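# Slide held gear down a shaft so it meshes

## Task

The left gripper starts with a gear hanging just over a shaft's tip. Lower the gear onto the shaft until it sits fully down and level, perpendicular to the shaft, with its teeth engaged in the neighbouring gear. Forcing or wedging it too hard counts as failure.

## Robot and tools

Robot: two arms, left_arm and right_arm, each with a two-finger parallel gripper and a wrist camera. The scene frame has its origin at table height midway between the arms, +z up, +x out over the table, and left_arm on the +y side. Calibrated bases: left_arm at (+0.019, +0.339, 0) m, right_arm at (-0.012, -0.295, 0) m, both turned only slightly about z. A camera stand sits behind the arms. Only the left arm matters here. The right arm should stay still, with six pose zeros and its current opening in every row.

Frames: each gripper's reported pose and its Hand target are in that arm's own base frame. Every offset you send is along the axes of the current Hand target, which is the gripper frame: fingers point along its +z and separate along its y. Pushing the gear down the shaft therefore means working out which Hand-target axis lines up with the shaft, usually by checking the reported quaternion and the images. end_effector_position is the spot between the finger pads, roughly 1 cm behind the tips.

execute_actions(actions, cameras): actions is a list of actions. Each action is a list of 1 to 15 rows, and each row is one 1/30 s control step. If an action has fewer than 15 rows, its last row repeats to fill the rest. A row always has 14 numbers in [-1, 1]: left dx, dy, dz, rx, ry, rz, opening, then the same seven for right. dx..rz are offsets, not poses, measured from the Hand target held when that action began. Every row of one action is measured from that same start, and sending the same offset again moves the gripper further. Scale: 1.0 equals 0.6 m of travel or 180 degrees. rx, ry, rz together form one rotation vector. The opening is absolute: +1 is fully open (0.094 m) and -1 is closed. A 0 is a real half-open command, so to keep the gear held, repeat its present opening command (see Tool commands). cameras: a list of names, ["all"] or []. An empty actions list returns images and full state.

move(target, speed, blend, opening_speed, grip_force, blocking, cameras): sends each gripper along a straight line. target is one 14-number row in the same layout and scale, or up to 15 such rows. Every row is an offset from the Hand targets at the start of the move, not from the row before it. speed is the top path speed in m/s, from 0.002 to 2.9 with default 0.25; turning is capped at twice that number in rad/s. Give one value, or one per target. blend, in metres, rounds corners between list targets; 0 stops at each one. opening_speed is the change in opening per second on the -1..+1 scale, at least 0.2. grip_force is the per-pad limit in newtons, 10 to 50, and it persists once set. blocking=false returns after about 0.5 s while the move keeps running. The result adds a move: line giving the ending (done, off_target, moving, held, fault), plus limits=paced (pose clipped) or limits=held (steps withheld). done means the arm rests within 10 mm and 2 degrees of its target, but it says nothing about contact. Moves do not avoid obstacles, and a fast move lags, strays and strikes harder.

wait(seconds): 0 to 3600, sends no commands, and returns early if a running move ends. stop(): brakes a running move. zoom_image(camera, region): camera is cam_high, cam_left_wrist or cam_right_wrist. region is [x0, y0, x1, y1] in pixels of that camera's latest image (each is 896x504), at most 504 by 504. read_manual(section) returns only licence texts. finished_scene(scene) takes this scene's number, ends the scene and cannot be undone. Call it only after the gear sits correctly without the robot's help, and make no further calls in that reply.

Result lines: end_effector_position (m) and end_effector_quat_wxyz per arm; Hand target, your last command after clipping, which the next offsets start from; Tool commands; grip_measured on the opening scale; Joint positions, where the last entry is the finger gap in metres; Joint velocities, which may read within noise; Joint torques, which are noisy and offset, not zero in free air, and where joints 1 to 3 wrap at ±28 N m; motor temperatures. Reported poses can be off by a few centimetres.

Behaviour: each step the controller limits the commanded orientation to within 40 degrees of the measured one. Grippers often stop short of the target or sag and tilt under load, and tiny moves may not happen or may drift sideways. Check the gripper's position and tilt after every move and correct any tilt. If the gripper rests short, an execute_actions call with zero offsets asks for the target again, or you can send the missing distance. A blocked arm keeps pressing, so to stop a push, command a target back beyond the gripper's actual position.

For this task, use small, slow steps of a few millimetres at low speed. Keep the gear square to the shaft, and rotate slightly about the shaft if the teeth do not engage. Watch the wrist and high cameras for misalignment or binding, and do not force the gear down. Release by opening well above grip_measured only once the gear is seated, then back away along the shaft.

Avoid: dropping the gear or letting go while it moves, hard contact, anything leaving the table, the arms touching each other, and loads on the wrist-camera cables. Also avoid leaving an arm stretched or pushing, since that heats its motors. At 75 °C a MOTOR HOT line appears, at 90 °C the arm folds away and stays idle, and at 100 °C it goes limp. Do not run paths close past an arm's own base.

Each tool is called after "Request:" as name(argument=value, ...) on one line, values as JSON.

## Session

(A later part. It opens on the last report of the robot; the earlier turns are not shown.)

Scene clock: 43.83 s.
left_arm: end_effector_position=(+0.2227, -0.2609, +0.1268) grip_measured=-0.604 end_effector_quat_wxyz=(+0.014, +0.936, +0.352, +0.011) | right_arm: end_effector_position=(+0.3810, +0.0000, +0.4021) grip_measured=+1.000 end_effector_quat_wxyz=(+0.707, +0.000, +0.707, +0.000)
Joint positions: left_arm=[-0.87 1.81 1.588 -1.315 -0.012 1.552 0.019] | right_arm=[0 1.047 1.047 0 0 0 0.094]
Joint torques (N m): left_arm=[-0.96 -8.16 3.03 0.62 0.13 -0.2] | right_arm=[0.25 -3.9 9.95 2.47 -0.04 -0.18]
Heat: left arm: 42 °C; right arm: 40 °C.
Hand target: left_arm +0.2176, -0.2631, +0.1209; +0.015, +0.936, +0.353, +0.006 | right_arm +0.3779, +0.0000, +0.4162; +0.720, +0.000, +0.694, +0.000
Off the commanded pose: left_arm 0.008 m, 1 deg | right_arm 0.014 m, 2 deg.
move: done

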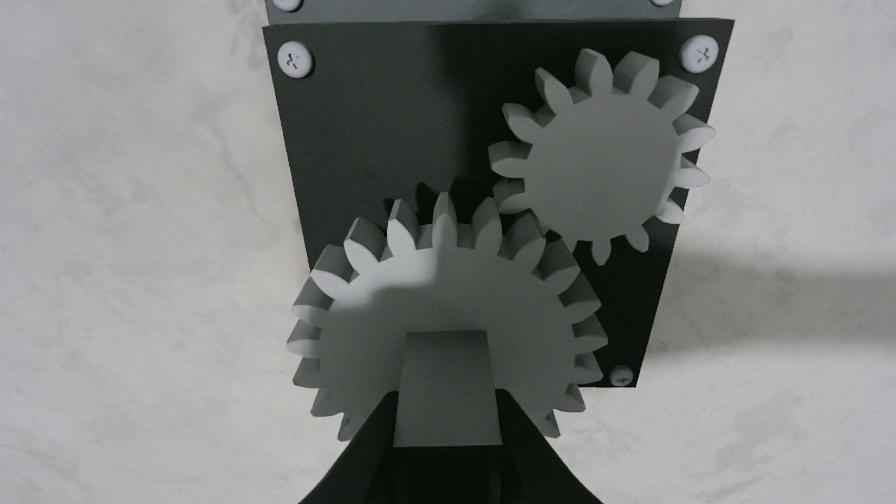

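Request:
execute_actions(actions=[[[0,0,0,0,0,0,-1,0,0,0,0,0,0,1]]], cameras=["all"])

Request:
zoom_image(camera="cam_high", region=[340, 170, 440, 260])

Request:
zoom_image(camera="cam_left_wrist", region=[400, 150, 640, 400])

Scene clock: 45.47 s.
left_arm: end_effector_position=(+0.2227, -0.2609, +0.1268) grip_measured=-0.604 end_effector_quat_wxyz=(+0.014, +0.936, +0.352, +0.011) | right_arm: end_effector_position=(+0.3810, +0.0000, +0.4021) grip_measured=+1.000 end_effector_quat_wxyz=(+0.707, +0.000, +0.707, +0.000)
Joint positions: left_arm=[-0.87 1.81 1.588 -1.315 -0.012 1.551 0.019] | right_arm=[0 1.047 1.047 0 0 0 0.094]
Joint torques (N m): left_arm=[-0.95 -8.13 3.03 0.63 0.13 -0.2] | right_arm=[0.27 -3.92 9.92 2.46 -0.04 -0.18]
Heat: left arm: 42 °C; right arm: 40 °C.
Hand target: left_arm +0.2176, -0.2631, +0.1209; +0.015, +0.935, +0.353, +0.006 | right_arm +0.3779, +0.0000, +0.4162; +0.720, +0.000, +0.694, +0.000
Off the commanded pose: left_arm 0.008 m, 1 deg | right_arm 0.014 m, 2 deg.

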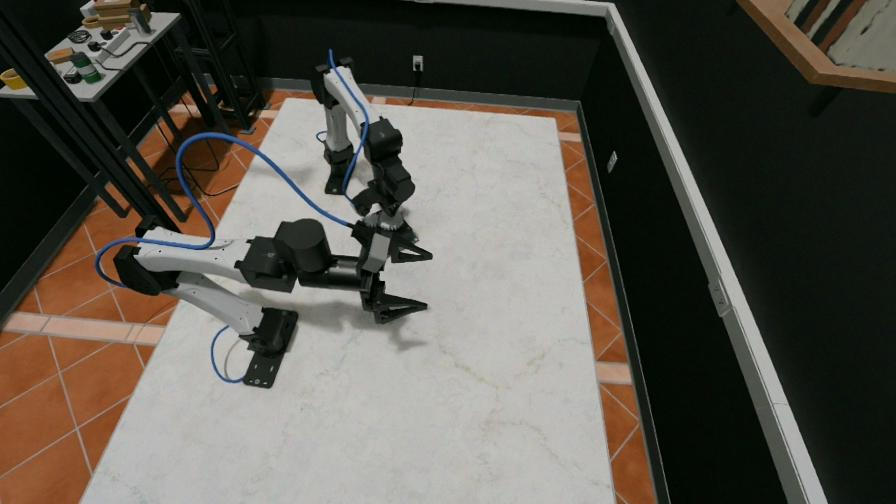

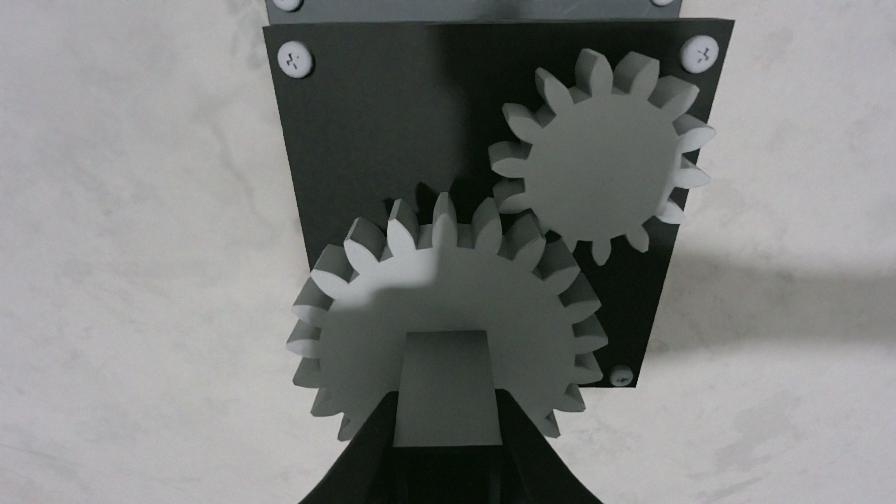

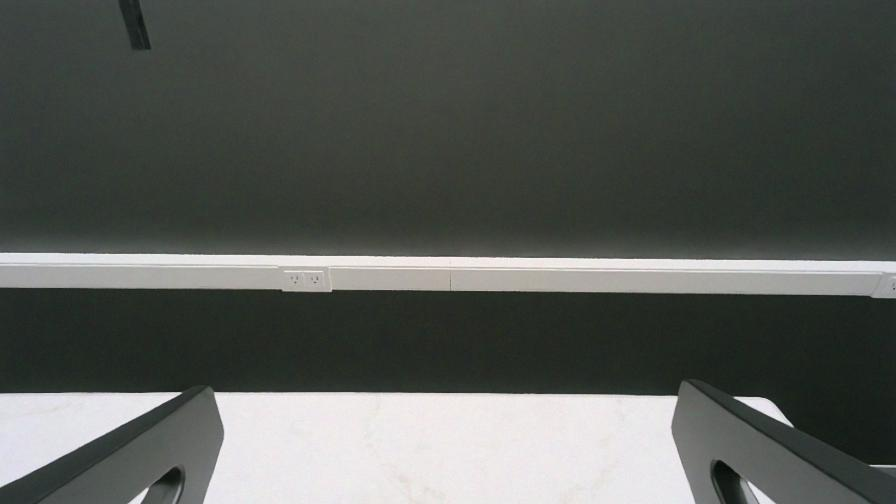

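Scaled by 5.040 from the camera's image (finer frame: 1280x720).

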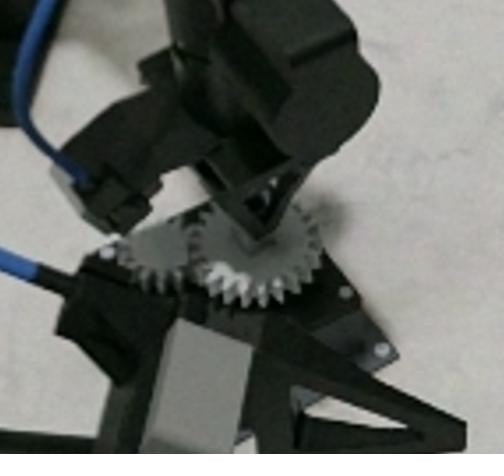

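Scaled by 2.016 from the camera's image (finer frame: 1280x720).

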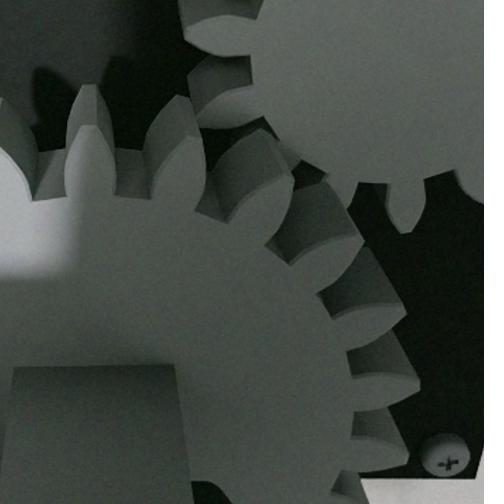

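Request:
move(target=[0.0135,0.003,-0.002,0,0,-0.028,-1,0,0,0,0,0,0,1], speed=0.05, cameras=["cam_left_wrist"])

Request:
zoom_image(camera="cam_left_wrist", region=[400, 150, 640, 400])

Scene clock: 51.13 s.
left_arm: end_effector_position=(+0.2246, -0.2593, +0.1268) grip_measured=-0.604 end_effector_quat_wxyz=(+0.014, +0.923, +0.385, +0.011) | right_arm: end_effector_position=(+0.3810, +0.0000, +0.4021) grip_measured=+1.000 end_effector_quat_wxyz=(+0.707, +0.000, +0.707, +0.000)
Joint positions: left_arm=[-0.863 1.81 1.588 -1.315 -0.013 1.488 0.019] | right_arm=[0 1.047 1.047 0 0 0 0.094]
Joint torques (N m): left_arm=[0.57 -7.62 4.11 0.56 0.14 -0.21] | right_arm=[0.24 -3.92 9.96 2.46 -0.04 -0.18]
Heat: left arm: 42 °C; right arm: 40 °C.
Hand target: left_arm +0.2249, -0.2590, +0.1222; +0.016, +0.919, +0.394, +0.005 | right_arm +0.3779, +0.0000, +0.4162; +0.720, +0.000, +0.694, +0.000
Off the commanded pose: left_arm 0.005 m, 1 deg | right_arm 0.014 m, 2 deg.
move: done

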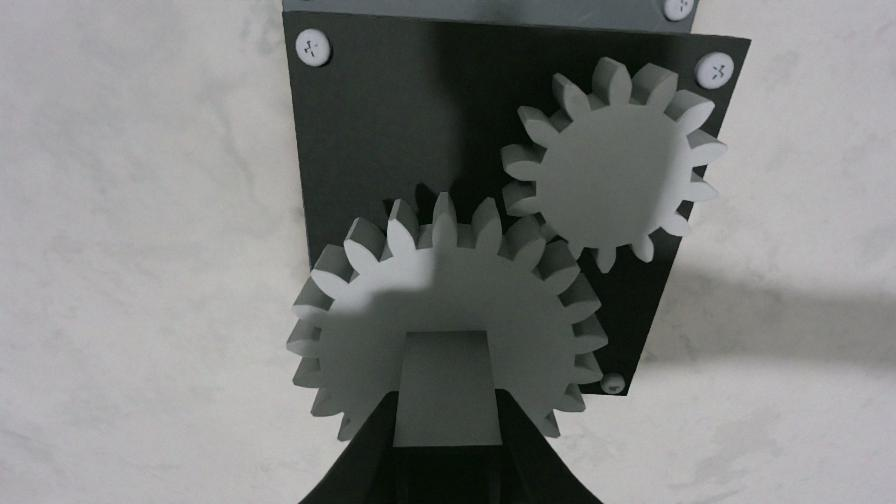

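Scaled by 2.016 from the camera's image (finer frame: 1280x720).

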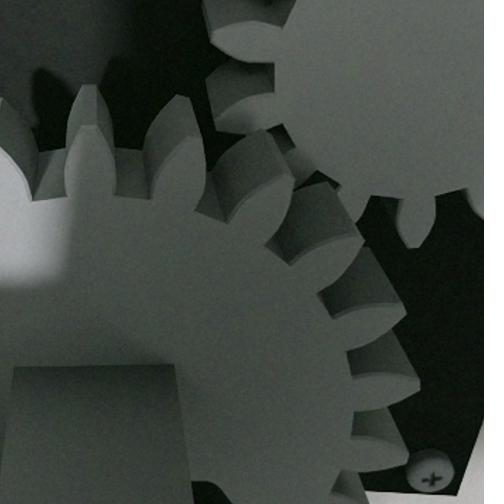

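Request:
move(target=[0,0,0.01,0,0,-0.004,-1,0,0,0,0,0,0,1], speed=0.05)

Scene clock: 52.00 s.
left_arm: end_effector_position=(+0.2247, -0.2594, +0.1265) grip_measured=-0.604 end_effector_quat_wxyz=(+0.016, +0.920, +0.391, +0.012) | right_arm: end_effector_position=(+0.3810, +0.0000, +0.4021) grip_measured=+1.000 end_effector_quat_wxyz=(+0.707, +0.000, +0.707, +0.000)
Joint positions: left_arm=[-0.863 1.807 1.584 -1.31 -0.013 1.475 0.019] | right_arm=[0 1.047 1.047 0 0 0 0.094]
Joint torques (N m): left_arm=[0.57 -7.36 2.61 0.77 0.15 -0.2] | right_arm=[0.25 -3.9 9.95 2.46 -0.04 -0.18]
Heat: left arm: 42 °C; right arm: 40 °C.
Hand target: left_arm +0.2251, -0.2592, +0.1163; +0.016, +0.917, +0.400, +0.005 | right_arm +0.3779, +0.0000, +0.4162; +0.720, +0.000, +0.694, +0.000
Off the commanded pose: left_arm 0.010 m, 1 deg | right_arm 0.014 m, 2 deg.
move: done

Request:
move(target=[0.003,0,-0.006,0,-0.016,0,-1,0,0,0,0,0,0,1], speed=0.05)

Request:
move(target=[0,0,0.004,0,0,0,-1,0,0,0,0,0,0,1], speed=0.05, cameras=["cam_left_wrist"])

Scene clock: 57.23 s.
left_arm: end_effector_position=(+0.2260, -0.2585, +0.1270) grip_measured=-0.604 end_effector_quat_wxyz=(+0.025, +0.915, +0.402, -0.013) | right_arm: end_effector_position=(+0.3810, +0.0000, +0.4021) grip_measured=+1.000 end_effector_quat_wxyz=(+0.707, +0.000, +0.707, +0.000)
Joint positions: left_arm=[-0.832 1.806 1.584 -1.31 0.04 1.48 0.019] | right_arm=[0 1.047 1.047 0 0 0 0.094]
Joint torques (N m): left_arm=[0.57 -7.71 3.12 0.69 0.16 0.07] | right_arm=[0.25 -3.92 9.94 2.46 -0.04 -0.18]
Heat: left arm: 42 °C; right arm: 41 °C.
Hand target: left_arm +0.2263, -0.2579, +0.1198; +0.026, +0.916, +0.399, -0.018 | right_arm +0.3779, +0.0000, +0.4162; +0.720, +0.000, +0.694, +0.000
Off the commanded pose: left_arm 0.007 m, 1 deg | right_arm 0.014 m, 2 deg.
move: done

Scene clock: 57.73 s.
left_arm: end_effector_position=(+0.2260, -0.2586, +0.1270) grip_measured=-0.604 end_effector_quat_wxyz=(+0.025, +0.915, +0.402, -0.013) | right_arm: end_effector_position=(+0.3810, +0.0000, +0.4021) grip_measured=+1.000 end_effector_quat_wxyz=(+0.707, +0.000, +0.707, +0.000)
Joint positions: left_arm=[-0.832 1.806 1.584 -1.309 0.04 1.48 0.019] | right_arm=[0 1.047 1.047 0 0 0 0.094]
Joint torques (N m): left_arm=[0.54 -7.68 2.39 0.79 0.16 0.07] | right_arm=[0.24 -3.89 9.92 2.46 -0.04 -0.18]
Heat: left arm: 42 °C; right arm: 41 °C.
Hand target: left_arm +0.2262, -0.2580, +0.1175; +0.026, +0.916, +0.399, -0.018 | right_arm +0.3779, +0.0000, +0.4162; +0.720, +0.000, +0.694, +0.000
Off the commanded pose: left_arm 0.010 m, 1 deg | right_arm 0.014 m, 2 deg.
move: done

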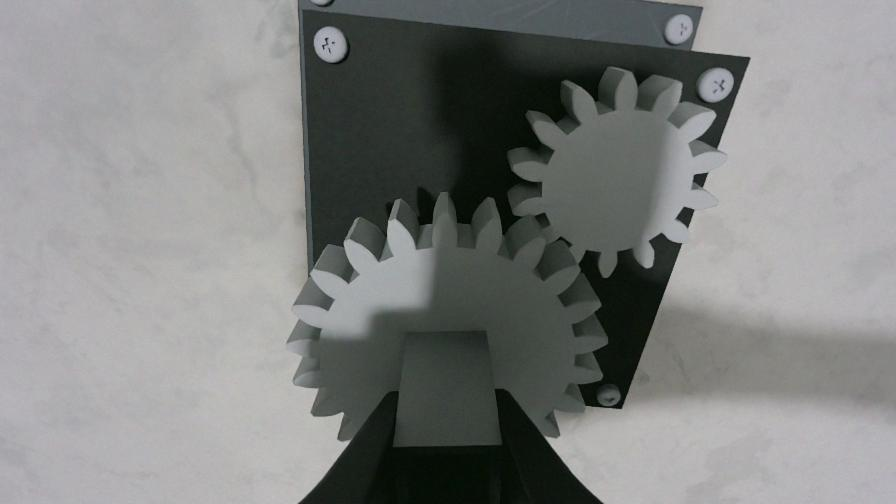

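Request:
move(target=[[0,-0.008,0,0,0,0,-1,0,0,0,0,0,0,1],[0.007,-0.008,0,0,0,0,-1,0,0,0,0,0,0,1],[0.007,0.008,0,0,0,0,-1,0,0,0,0,0,0,1],[-0.007,0.008,0,0,0,0,-1,0,0,0,0,0,0,1],[-0.007,-0.008,0,0,0,0,-1,0,0,0,0,0,0,1]], speed=0.03, blend=0.001, cameras=["cam_left_wrist"])

Scene clock: 61.10 s.
left_arm: end_effector_position=(+0.2253, -0.2586, +0.1273) grip_measured=-0.604 end_effector_quat_wxyz=(+0.034, +0.917, +0.398, -0.014) | right_arm: end_effector_position=(+0.3810, +0.0000, +0.4021) grip_measured=+1.000 end_effector_quat_wxyz=(+0.707, +0.000, +0.707, +0.000)
Joint positions: left_arm=[-0.829 1.788 1.561 -1.288 0.049 1.491 0.019] | right_arm=[0 1.047 1.047 0 0 0 0.094]
Joint torques (N m): left_arm=[-0.9 -7.49 2.5 0.63 0.08 -0.2] | right_arm=[0.25 -3.9 9.95 2.47 -0.04 -0.18]
Heat: left arm: 42 °C; right arm: 41 °C.
Hand target: left_arm +0.2199, -0.2578, +0.1175; +0.026, +0.916, +0.399, -0.018 | right_arm +0.3779, +0.0000, +0.4162; +0.720, +0.000, +0.694, +0.000
Off the commanded pose: left_arm 0.011 m, 1 deg | right_arm 0.014 m, 2 deg.
move: off_target (left_arm)

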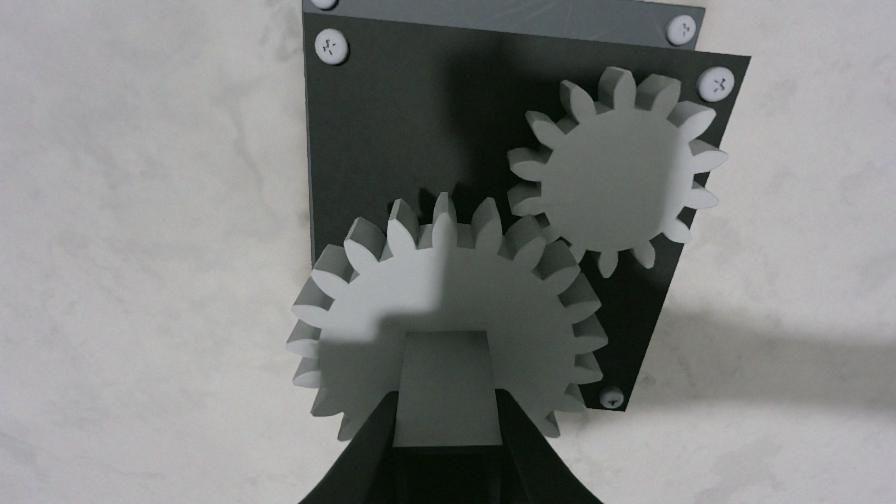

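Request:
move(target=[0,0,0,0,0,0,-1,0.511,0.448,-0.2025,-0.418,0.418,0.362,-1], speed=0.25, cameras=["all"])

Scene clock: 70.27 s.
left_arm: end_effector_position=(+0.2253, -0.2586, +0.1273) grip_measured=-0.604 end_effector_quat_wxyz=(+0.034, +0.917, +0.398, -0.014) | right_arm: end_effector_position=(+0.2691, +0.2672, +0.1028) grip_measured=-0.996 end_effector_quat_wxyz=(-0.049, -0.054, +0.714, +0.696)
Joint positions: left_arm=[-0.829 1.788 1.561 -1.288 0.049 1.491 0.019] | right_arm=[0.312 2.03 0.623 1.258 -1.402 1.418 0]
Joint torques (N m): left_arm=[-0.88 -7.49 2.5 0.64 0.08 -0.2] | right_arm=[0.72 -8.58 3.78 2.24 -0.1 -0.23]
Motor temperatures (°C): left_arm=[29 43 40 31 29 24 31] | right_arm=[30 36 40 41 27 25 25]
Heat: left arm: 43 °C; right arm: 41 °C.
Hand target: left_arm +0.2199, -0.2578, +0.1175; +0.026, +0.916, +0.399, -0.018 | right_arm +0.2680, +0.2689, +0.1053; -0.037, -0.064, +0.706, +0.704
Off the commanded pose: left_arm 0.011 m, 1 deg | right_arm 0.003 m, 2 deg.
move: done

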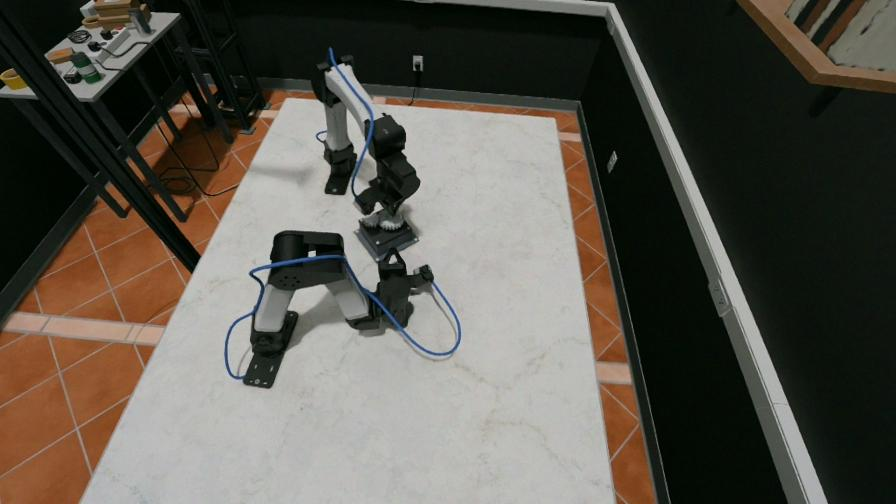

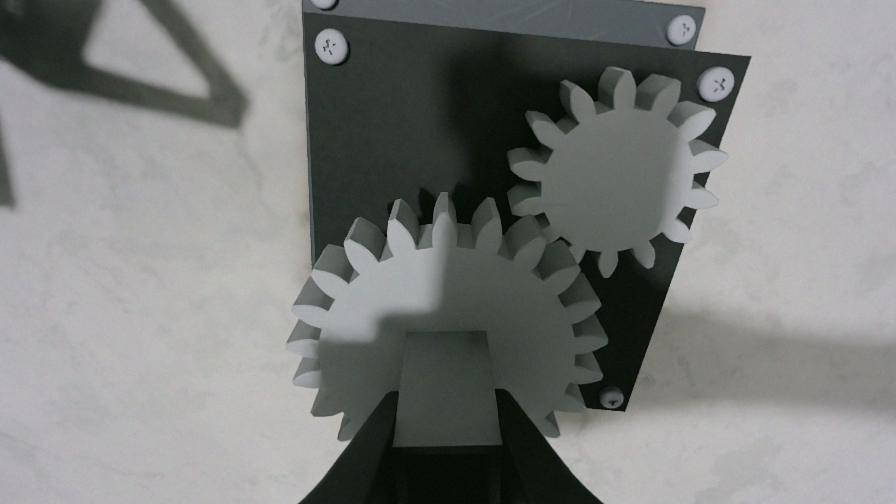

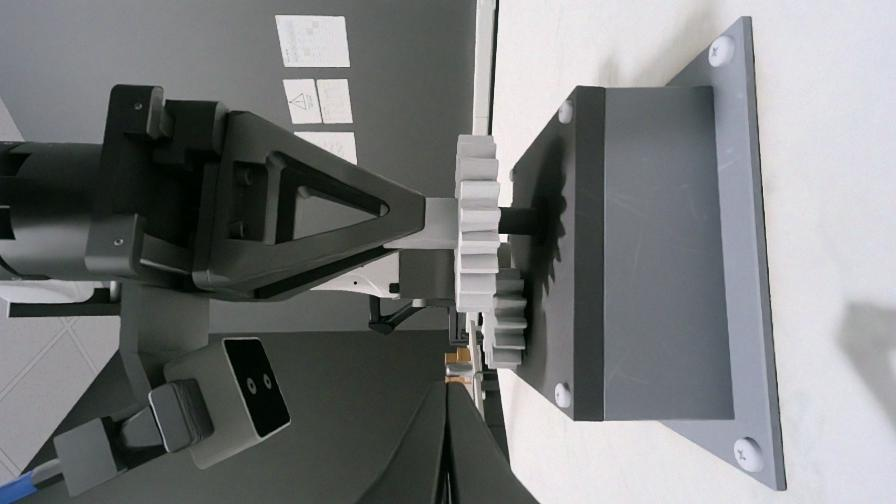

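Request:
zoom_image(camera="cam_right_wrist", region=[410, 120, 620, 380])

Scaled by 1.938 from the camera's image (finer frame: 1280x720).

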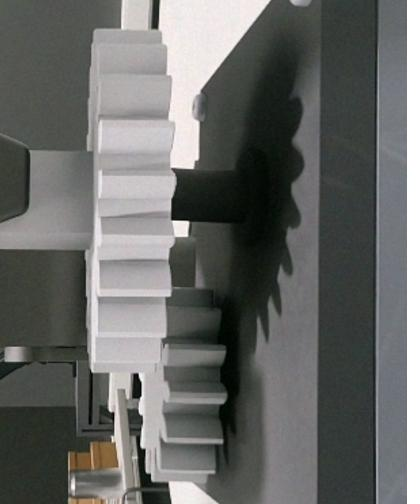

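Request:
move(target=[0.0074,0.0065,-0.026,0,0,0,-1,0,0,0,0,0,0,-1], speed=0.08, cameras=["cam_left_wrist","cam_right_wrist"])

Request:
zoom_image(camera="cam_right_wrist", region=[410, 120, 620, 380])

Scene clock: 73.03 s.
left_arm: end_effector_position=(+0.2216, -0.2546, +0.1281) grip_measured=-0.604 end_effector_quat_wxyz=(+0.024, +0.917, +0.398, -0.018) | right_arm: end_effector_position=(+0.2691, +0.2672, +0.1029) grip_measured=-0.996 end_effector_quat_wxyz=(-0.049, -0.054, +0.714, +0.697)
Joint positions: left_arm=[-0.829 1.788 1.565 -1.314 0.049 1.491 0.019] | right_arm=[0.312 2.03 0.623 1.258 -1.402 1.418 0]
Joint torques (N m): left_arm=[0.55 -6.61 8.35 0.18 0.08 -0.02] | right_arm=[0.73 -9.11 3.89 2.04 -0.1 -0.32]
Heat: left arm: 43 °C; right arm: 41 °C.
Hand target: left_arm +0.2260, -0.2562, +0.1330; +0.026, +0.916, +0.399, -0.018 | right_arm +0.2678, +0.2687, +0.1054; -0.038, -0.066, +0.711, +0.699 (not the last commanded pose)
Off the commanded pose: left_arm 0.007 m, 0 deg | right_arm 0.003 m, 2 deg.
move: done

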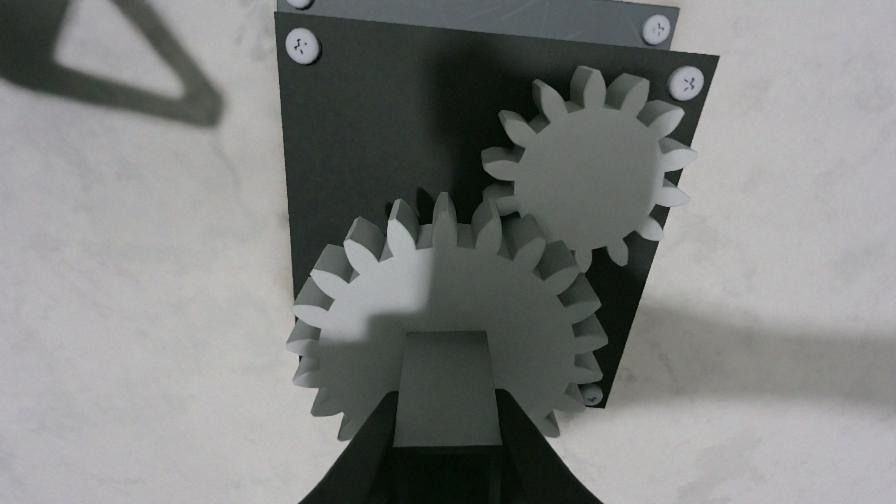

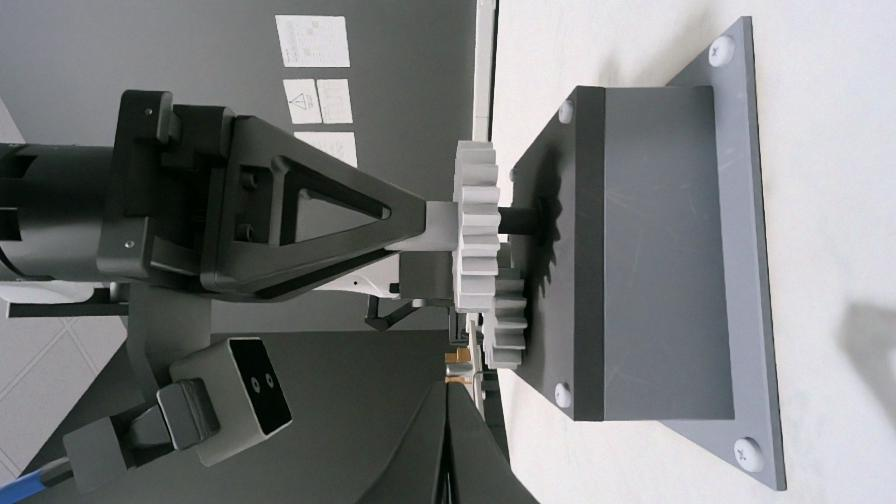

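Scaled by 1.938 from the camera's image (finer frame: 1280x720).

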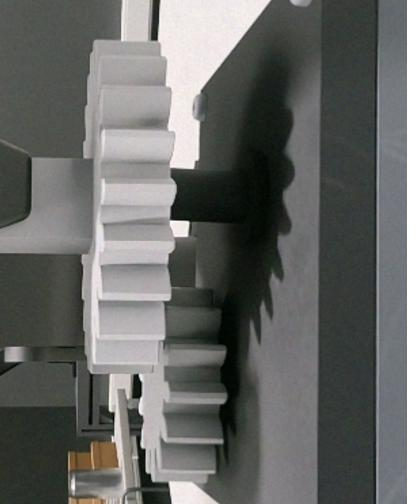

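Request:
move(target=[[0,0,-0.04,0,0,0,-1,0,0,0,0,0,0,-1],[0,0.001,0.002,0,0,0,-1,0,0,0,0,0,0,-1]], speed=0.1, cameras=["cam_left_wrist","cam_right_wrist"])

Request:
zoom_image(camera="cam_right_wrist", region=[410, 120, 620, 380])

Scene clock: 76.47 s.
left_arm: end_effector_position=(+0.2246, -0.2561, +0.1373) grip_measured=-0.604 end_effector_quat_wxyz=(+0.027, +0.916, +0.400, -0.017) | right_arm: end_effector_position=(+0.2691, +0.2672, +0.1029) grip_measured=-0.996 end_effector_quat_wxyz=(-0.049, -0.054, +0.714, +0.697)
Joint positions: left_arm=[-0.826 1.796 1.611 -1.347 0.049 1.491 0.019] | right_arm=[0.312 2.03 0.623 1.258 -1.402 1.418 0]
Joint torques (N m): left_arm=[0.25 -7.01 4.4 0.58 0.08 -0.02] | right_arm=[0.72 -9.11 3.86 2.04 -0.1 -0.32]
Heat: left arm: 43 °C; right arm: 40 °C.
Hand target: left_arm +0.2264, -0.2568, +0.1318; +0.026, +0.916, +0.399, -0.018 | right_arm +0.2678, +0.2687, +0.1054; -0.038, -0.066, +0.711, +0.699
Off the commanded pose: left_arm 0.006 m, 0 deg | right_arm 0.003 m, 2 deg.
move: done

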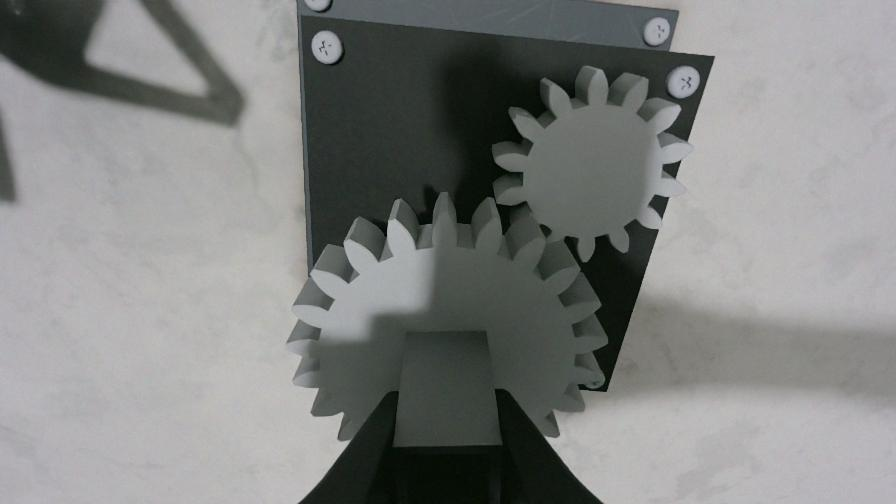

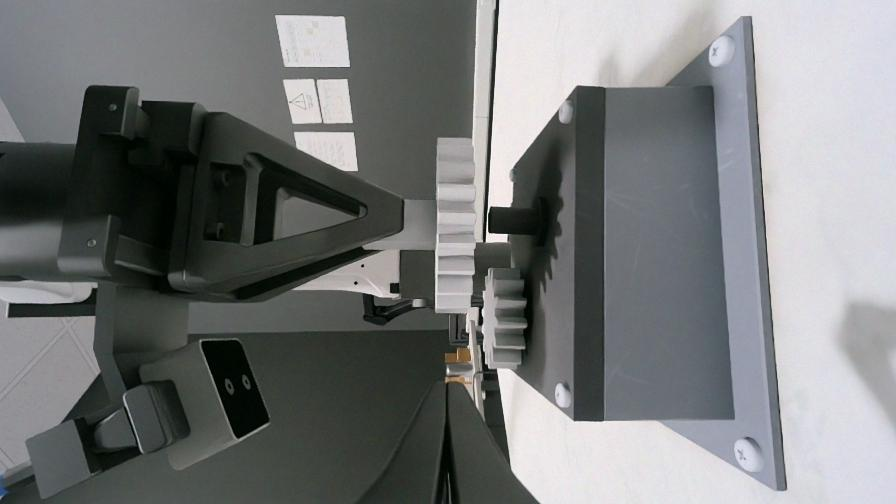

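Scaled by 1.938 from the camera's image (finer frame: 1280x720).

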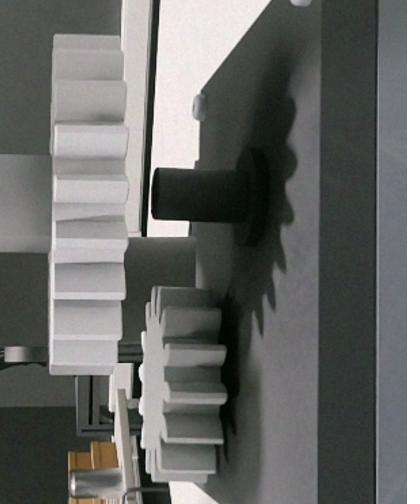

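Request:
move(target=[0,0,0,0,0,0,-1,0.154,0,0.0435,0,-0.25,0,-1], speed=0.2, cameras=["cam_right_wrist"])

Request:
zoom_image(camera="cam_right_wrist", region=[410, 120, 620, 380])

Scene clock: 81.57 s.
left_arm: end_effector_position=(+0.2247, -0.2563, +0.1373) grip_measured=-0.604 end_effector_quat_wxyz=(+0.027, +0.916, +0.400, -0.016) | right_arm: end_effector_position=(+0.1690, +0.2781, +0.0763) grip_measured=-0.996 end_effector_quat_wxyz=(+0.212, +0.217, +0.743, +0.597)
Joint positions: left_arm=[-0.826 1.796 1.611 -1.346 0.049 1.491 0.019] | right_arm=[1.112 1.689 0.007 1.481 0.163 1.546 0]
Joint torques (N m): left_arm=[0.24 -7.04 4.46 0.57 0.08 -0.01] | right_arm=[0.73 -5.44 3.41 3.26 0.21 -0.2]
Heat: left arm: 42 °C; right arm: 41 °C.
Hand target: left_arm +0.2263, -0.2567, +0.1318; +0.026, +0.916, +0.399, -0.018 | right_arm +0.1726, +0.2811, +0.1014; +0.237, +0.207, +0.671, +0.671
Off the commanded pose: left_arm 0.006 m, 0 deg | right_arm 0.025 m, 12 deg.
joint sent to its limit (right arm) — joint 4 (wrist pitch), upper limit. The joint targets are off in orientation, not in position.
move: off_target (right_arm)

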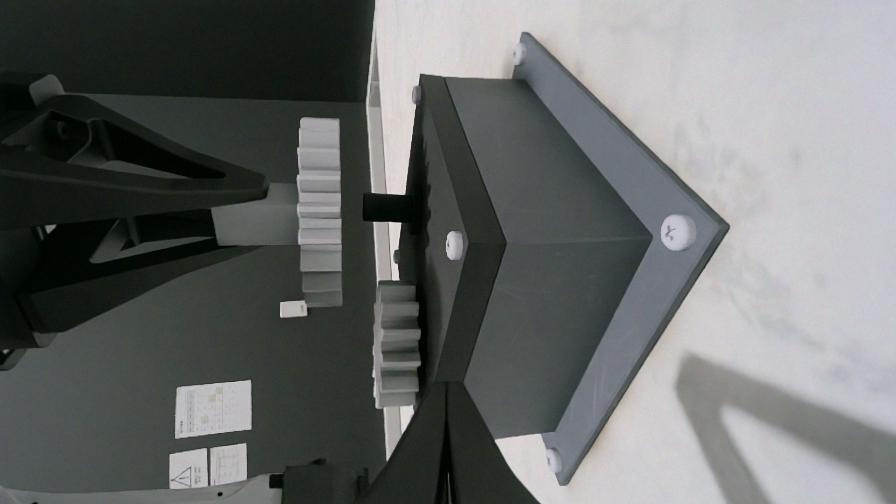

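Scaled by 1.938 from the camera's image (finer frame: 1280x720).

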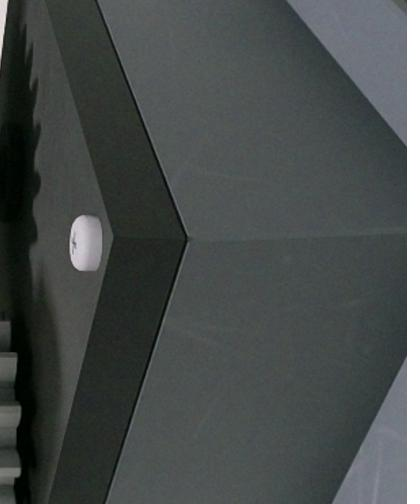

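Request:
zoom_image(camera="cam_right_wrist", region=[210, 100, 440, 330])

Scaled by 2.191 from the camera's image (finer frame: 1280x720).

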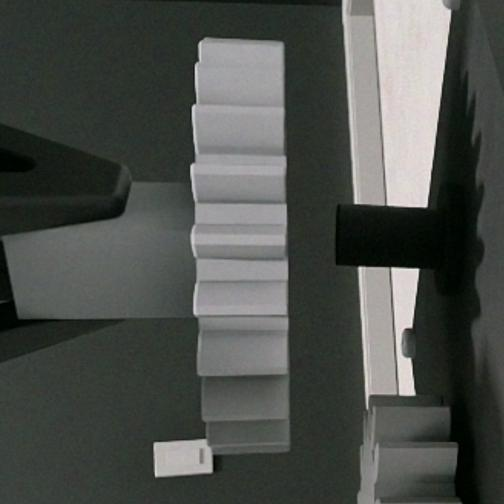

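Request:
move(target=[[0.0015,0.0028,-0.03,0.0064,0,0,-1,0,0,0,0,0,0,-1],[0.0015,0.0028,-0.003,0.0064,0,0,-1,0,0,0,0,0,0,-1]], speed=0.08, cameras=["cam_right_wrist","cam_left_wrist"])

Request:
zoom_image(camera="cam_right_wrist", region=[210, 100, 440, 330])

Scene clock: 85.53 s.
left_arm: end_effector_position=(+0.2257, -0.2573, +0.1401) grip_measured=-0.604 end_effector_quat_wxyz=(+0.019, +0.916, +0.400, -0.019) | right_arm: end_effector_position=(+0.1692, +0.2779, +0.0763) grip_measured=-0.996 end_effector_quat_wxyz=(+0.213, +0.217, +0.743, +0.597)
Joint positions: left_arm=[-0.826 1.819 1.653 -1.381 0.049 1.491 0.019] | right_arm=[1.112 1.689 0.007 1.481 0.164 1.546 0]
Joint torques (N m): left_arm=[0.61 -6.95 4.34 0.53 0.09 0.04] | right_arm=[0.76 -5.46 3.43 3.26 0.23 -0.2]
Heat: left arm: 42 °C; right arm: 42 °C.
Hand target: left_arm +0.2282, -0.2571, +0.1336; +0.017, +0.917, +0.399, -0.022 | right_arm +0.1726, +0.2811, +0.1014; +0.237, +0.207, +0.671, +0.671
Off the commanded pose: left_arm 0.007 m, 0 deg | right_arm 0.026 m, 12 deg.
joint sent to its limit (right arm) — joint 4 (wrist pitch), upper limit. The joint targets are off in orientation, not in position.
move: done
Images, in order (width x height): cam_left_wrist 896x504, cam_right_wrist 896x504.

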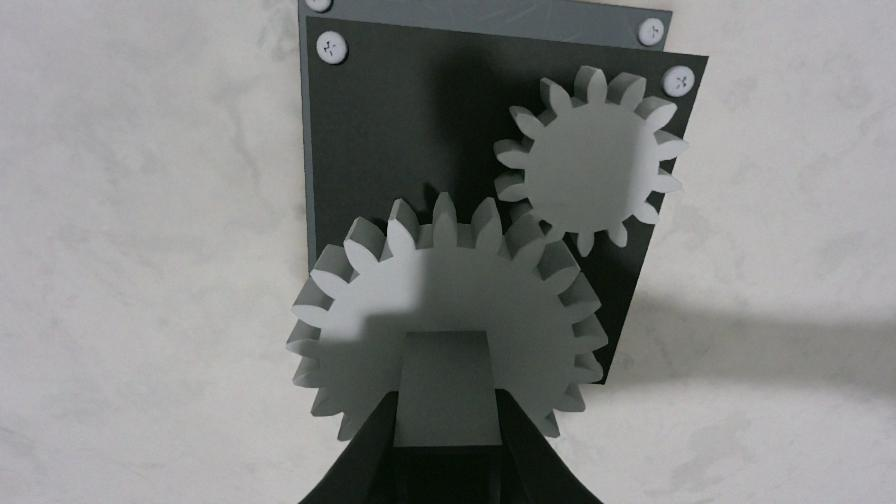

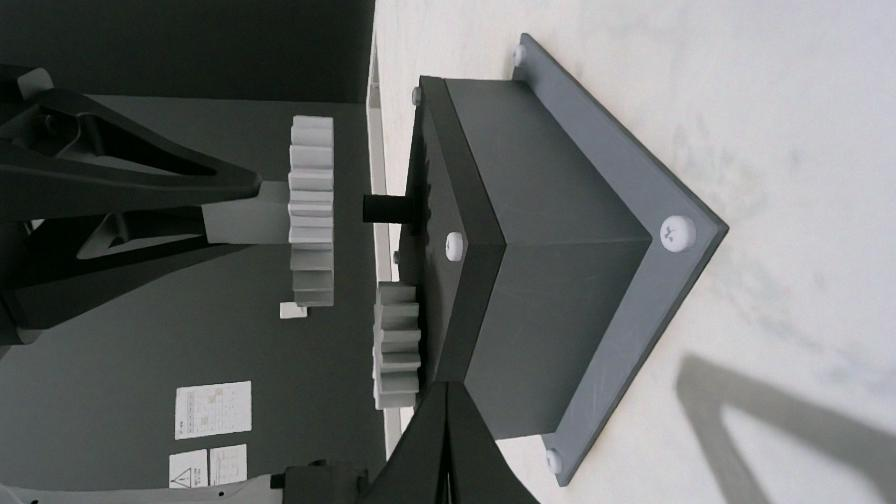

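Scaled by 2.191 from the camera's image (finer frame: 1280x720).

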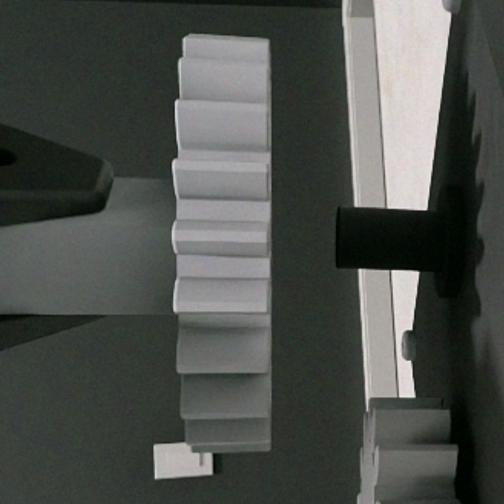

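Request:
move(target=[0.0045,0.002,0.011,0,0,0,-1,0,0,0,0,0,0,-1], speed=0.05, cameras=["cam_right_wrist"])

Request:
zoom_image(camera="cam_right_wrist", region=[210, 100, 440, 330])

Scene clock: 87.13 s.
left_arm: end_effector_position=(+0.2284, -0.2566, +0.1338) grip_measured=-0.604 end_effector_quat_wxyz=(+0.019, +0.915, +0.402, -0.019) | right_arm: end_effector_position=(+0.1692, +0.2779, +0.0763) grip_measured=-0.996 end_effector_quat_wxyz=(+0.213, +0.217, +0.743, +0.597)
Joint positions: left_arm=[-0.819 1.822 1.631 -1.356 0.049 1.495 0.019] | right_arm=[1.112 1.689 0.007 1.481 0.164 1.546 0]
Joint torques (N m): left_arm=[0.55 -6.99 4.34 0.52 0.1 0.08] | right_arm=[0.77 -5.45 3.43 3.26 0.23 -0.2]
Heat: left arm: 42 °C; right arm: 42 °C.
Hand target: left_arm +0.2307, -0.2563, +0.1268; +0.017, +0.917, +0.399, -0.022 | right_arm +0.1726, +0.2811, +0.1014; +0.237, +0.207, +0.671, +0.671
Off the commanded pose: left_arm 0.007 m, 1 deg | right_arm 0.026 m, 12 deg.
joint sent to its limit (right arm) — joint 4 (wrist pitch), upper limit. The joint targets are off in orientation, not in position.
move: done

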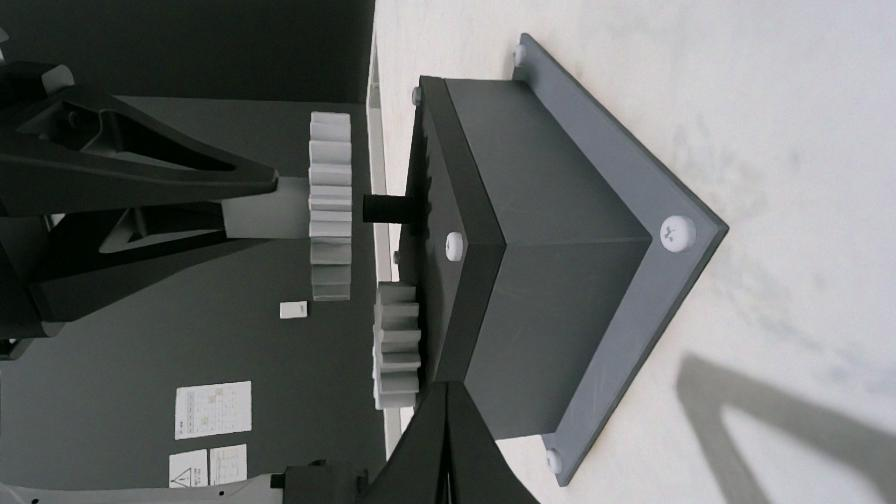

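Scaled by 2.191 from the camera's image (finer frame: 1280x720).

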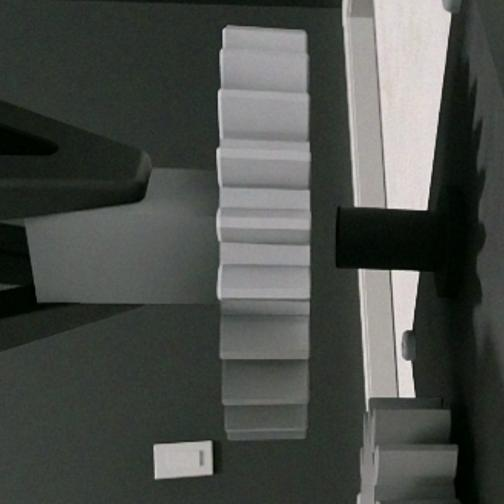

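Request:
move(target=[-0.007,0.0,0.008,0,0,0,-1,0,0,0,0,0,0,-1], speed=0.03, cameras=["cam_right_wrist"])

Request:
zoom_image(camera="cam_right_wrist", region=[210, 100, 440, 330])

Scene clock: 89.37 s.
left_arm: end_effector_position=(+0.2289, -0.2571, +0.1296) grip_measured=-0.604 end_effector_quat_wxyz=(+0.020, +0.915, +0.402, -0.019) | right_arm: end_effector_position=(+0.1692, +0.2779, +0.0763) grip_measured=-0.996 end_effector_quat_wxyz=(+0.213, +0.217, +0.743, +0.597)
Joint positions: left_arm=[-0.819 1.822 1.614 -1.337 0.049 1.495 0.019] | right_arm=[1.112 1.689 0.007 1.481 0.164 1.546 0]
Joint torques (N m): left_arm=[-0.58 -6.84 4.31 0.53 0.1 -0.07] | right_arm=[0.77 -5.46 3.43 3.26 0.24 -0.2]
Heat: left arm: 42 °C; right arm: 43 °C.
Hand target: left_arm +0.2277, -0.2596, +0.1222; +0.017, +0.917, +0.399, -0.022 | right_arm +0.1726, +0.2811, +0.1014; +0.237, +0.207, +0.671, +0.671
Off the commanded pose: left_arm 0.008 m, 1 deg | right_arm 0.026 m, 12 deg.
joint sent to its limit (right arm) — joint 4 (wrist pitch), upper limit. The joint targets are off in orientation, not in position.
move: done

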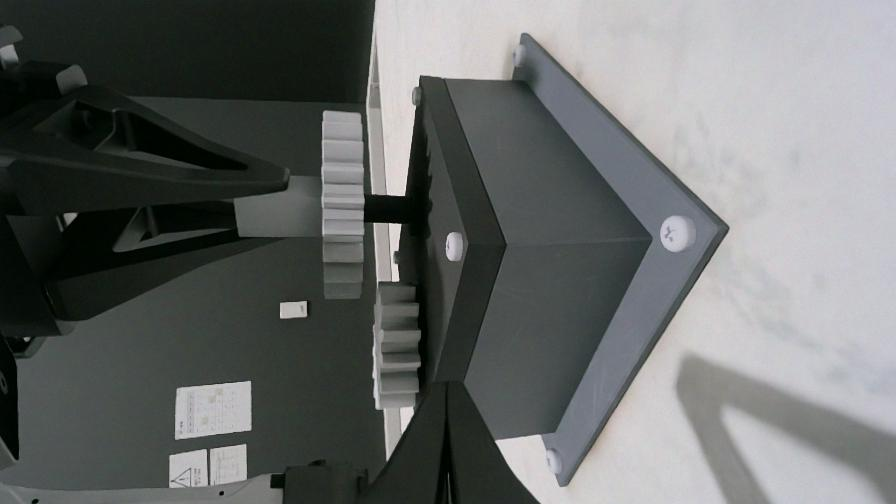

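Scaled by 2.191 from the camera's image (finer frame: 1280x720).

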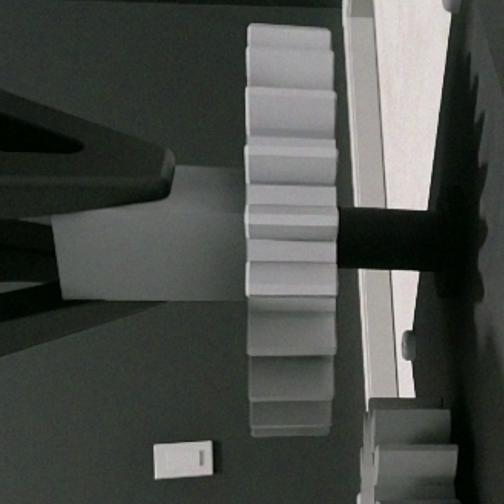

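Request:
move(target=[-0.006,-0.005,0.0035,0,0,0,-1,0,0,0,0,0,0,-1], speed=0.03, cameras=["cam_right_wrist"])

Request:
zoom_image(camera="cam_right_wrist", region=[210, 100, 440, 330])

Scene clock: 91.23 s.
left_arm: end_effector_position=(+0.2265, -0.2576, +0.1246) grip_measured=-0.604 end_effector_quat_wxyz=(+0.017, +0.917, +0.399, -0.019) | right_arm: end_effector_position=(+0.1692, +0.2779, +0.0763) grip_measured=-0.996 end_effector_quat_wxyz=(+0.213, +0.217, +0.743, +0.597)
Joint positions: left_arm=[-0.825 1.822 1.595 -1.323 0.048 1.495 0.019] | right_arm=[1.112 1.689 0.007 1.481 0.164 1.546 0]
Joint torques (N m): left_arm=[-1.02 -7.68 4.21 0.49 0.1 -0.19] | right_arm=[0.75 -5.44 3.43 3.26 0.23 -0.2]
Heat: left arm: 42 °C; right arm: 43 °C.
Hand target: left_arm +0.2231, -0.2603, +0.1203; +0.017, +0.917, +0.399, -0.022 | right_arm +0.1726, +0.2811, +0.1014; +0.237, +0.207, +0.671, +0.671
Off the commanded pose: left_arm 0.006 m, 0 deg | right_arm 0.026 m, 12 deg.
joint sent to its limit (right arm) — joint 4 (wrist pitch), upper limit. The joint targets are off in orientation, not in position.
move: done

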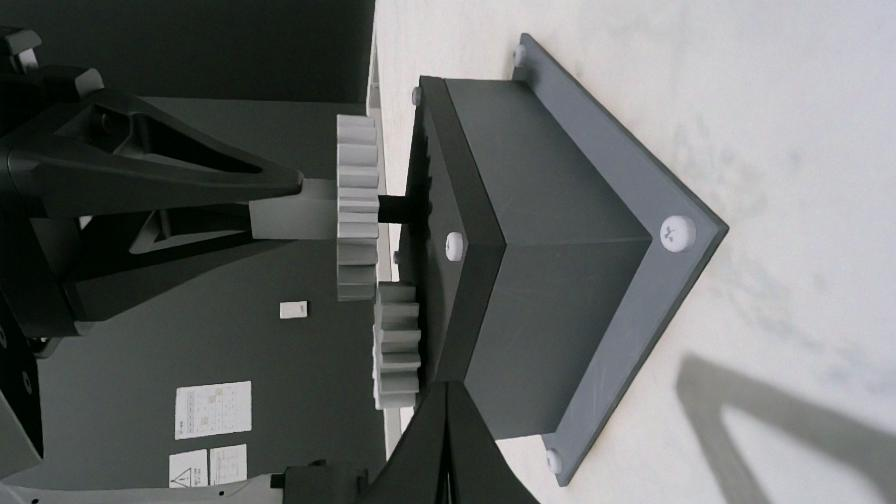

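Scaled by 2.191 from the camera's image (finer frame: 1280x720).

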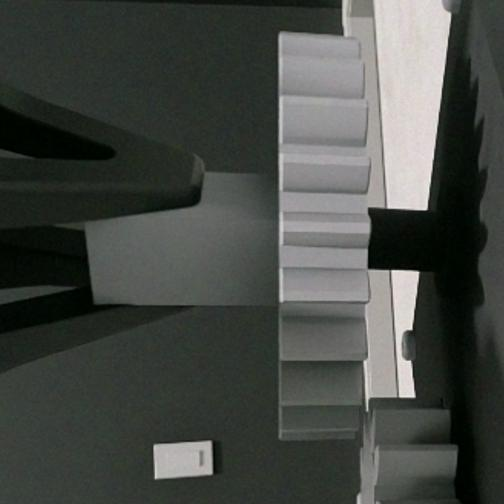

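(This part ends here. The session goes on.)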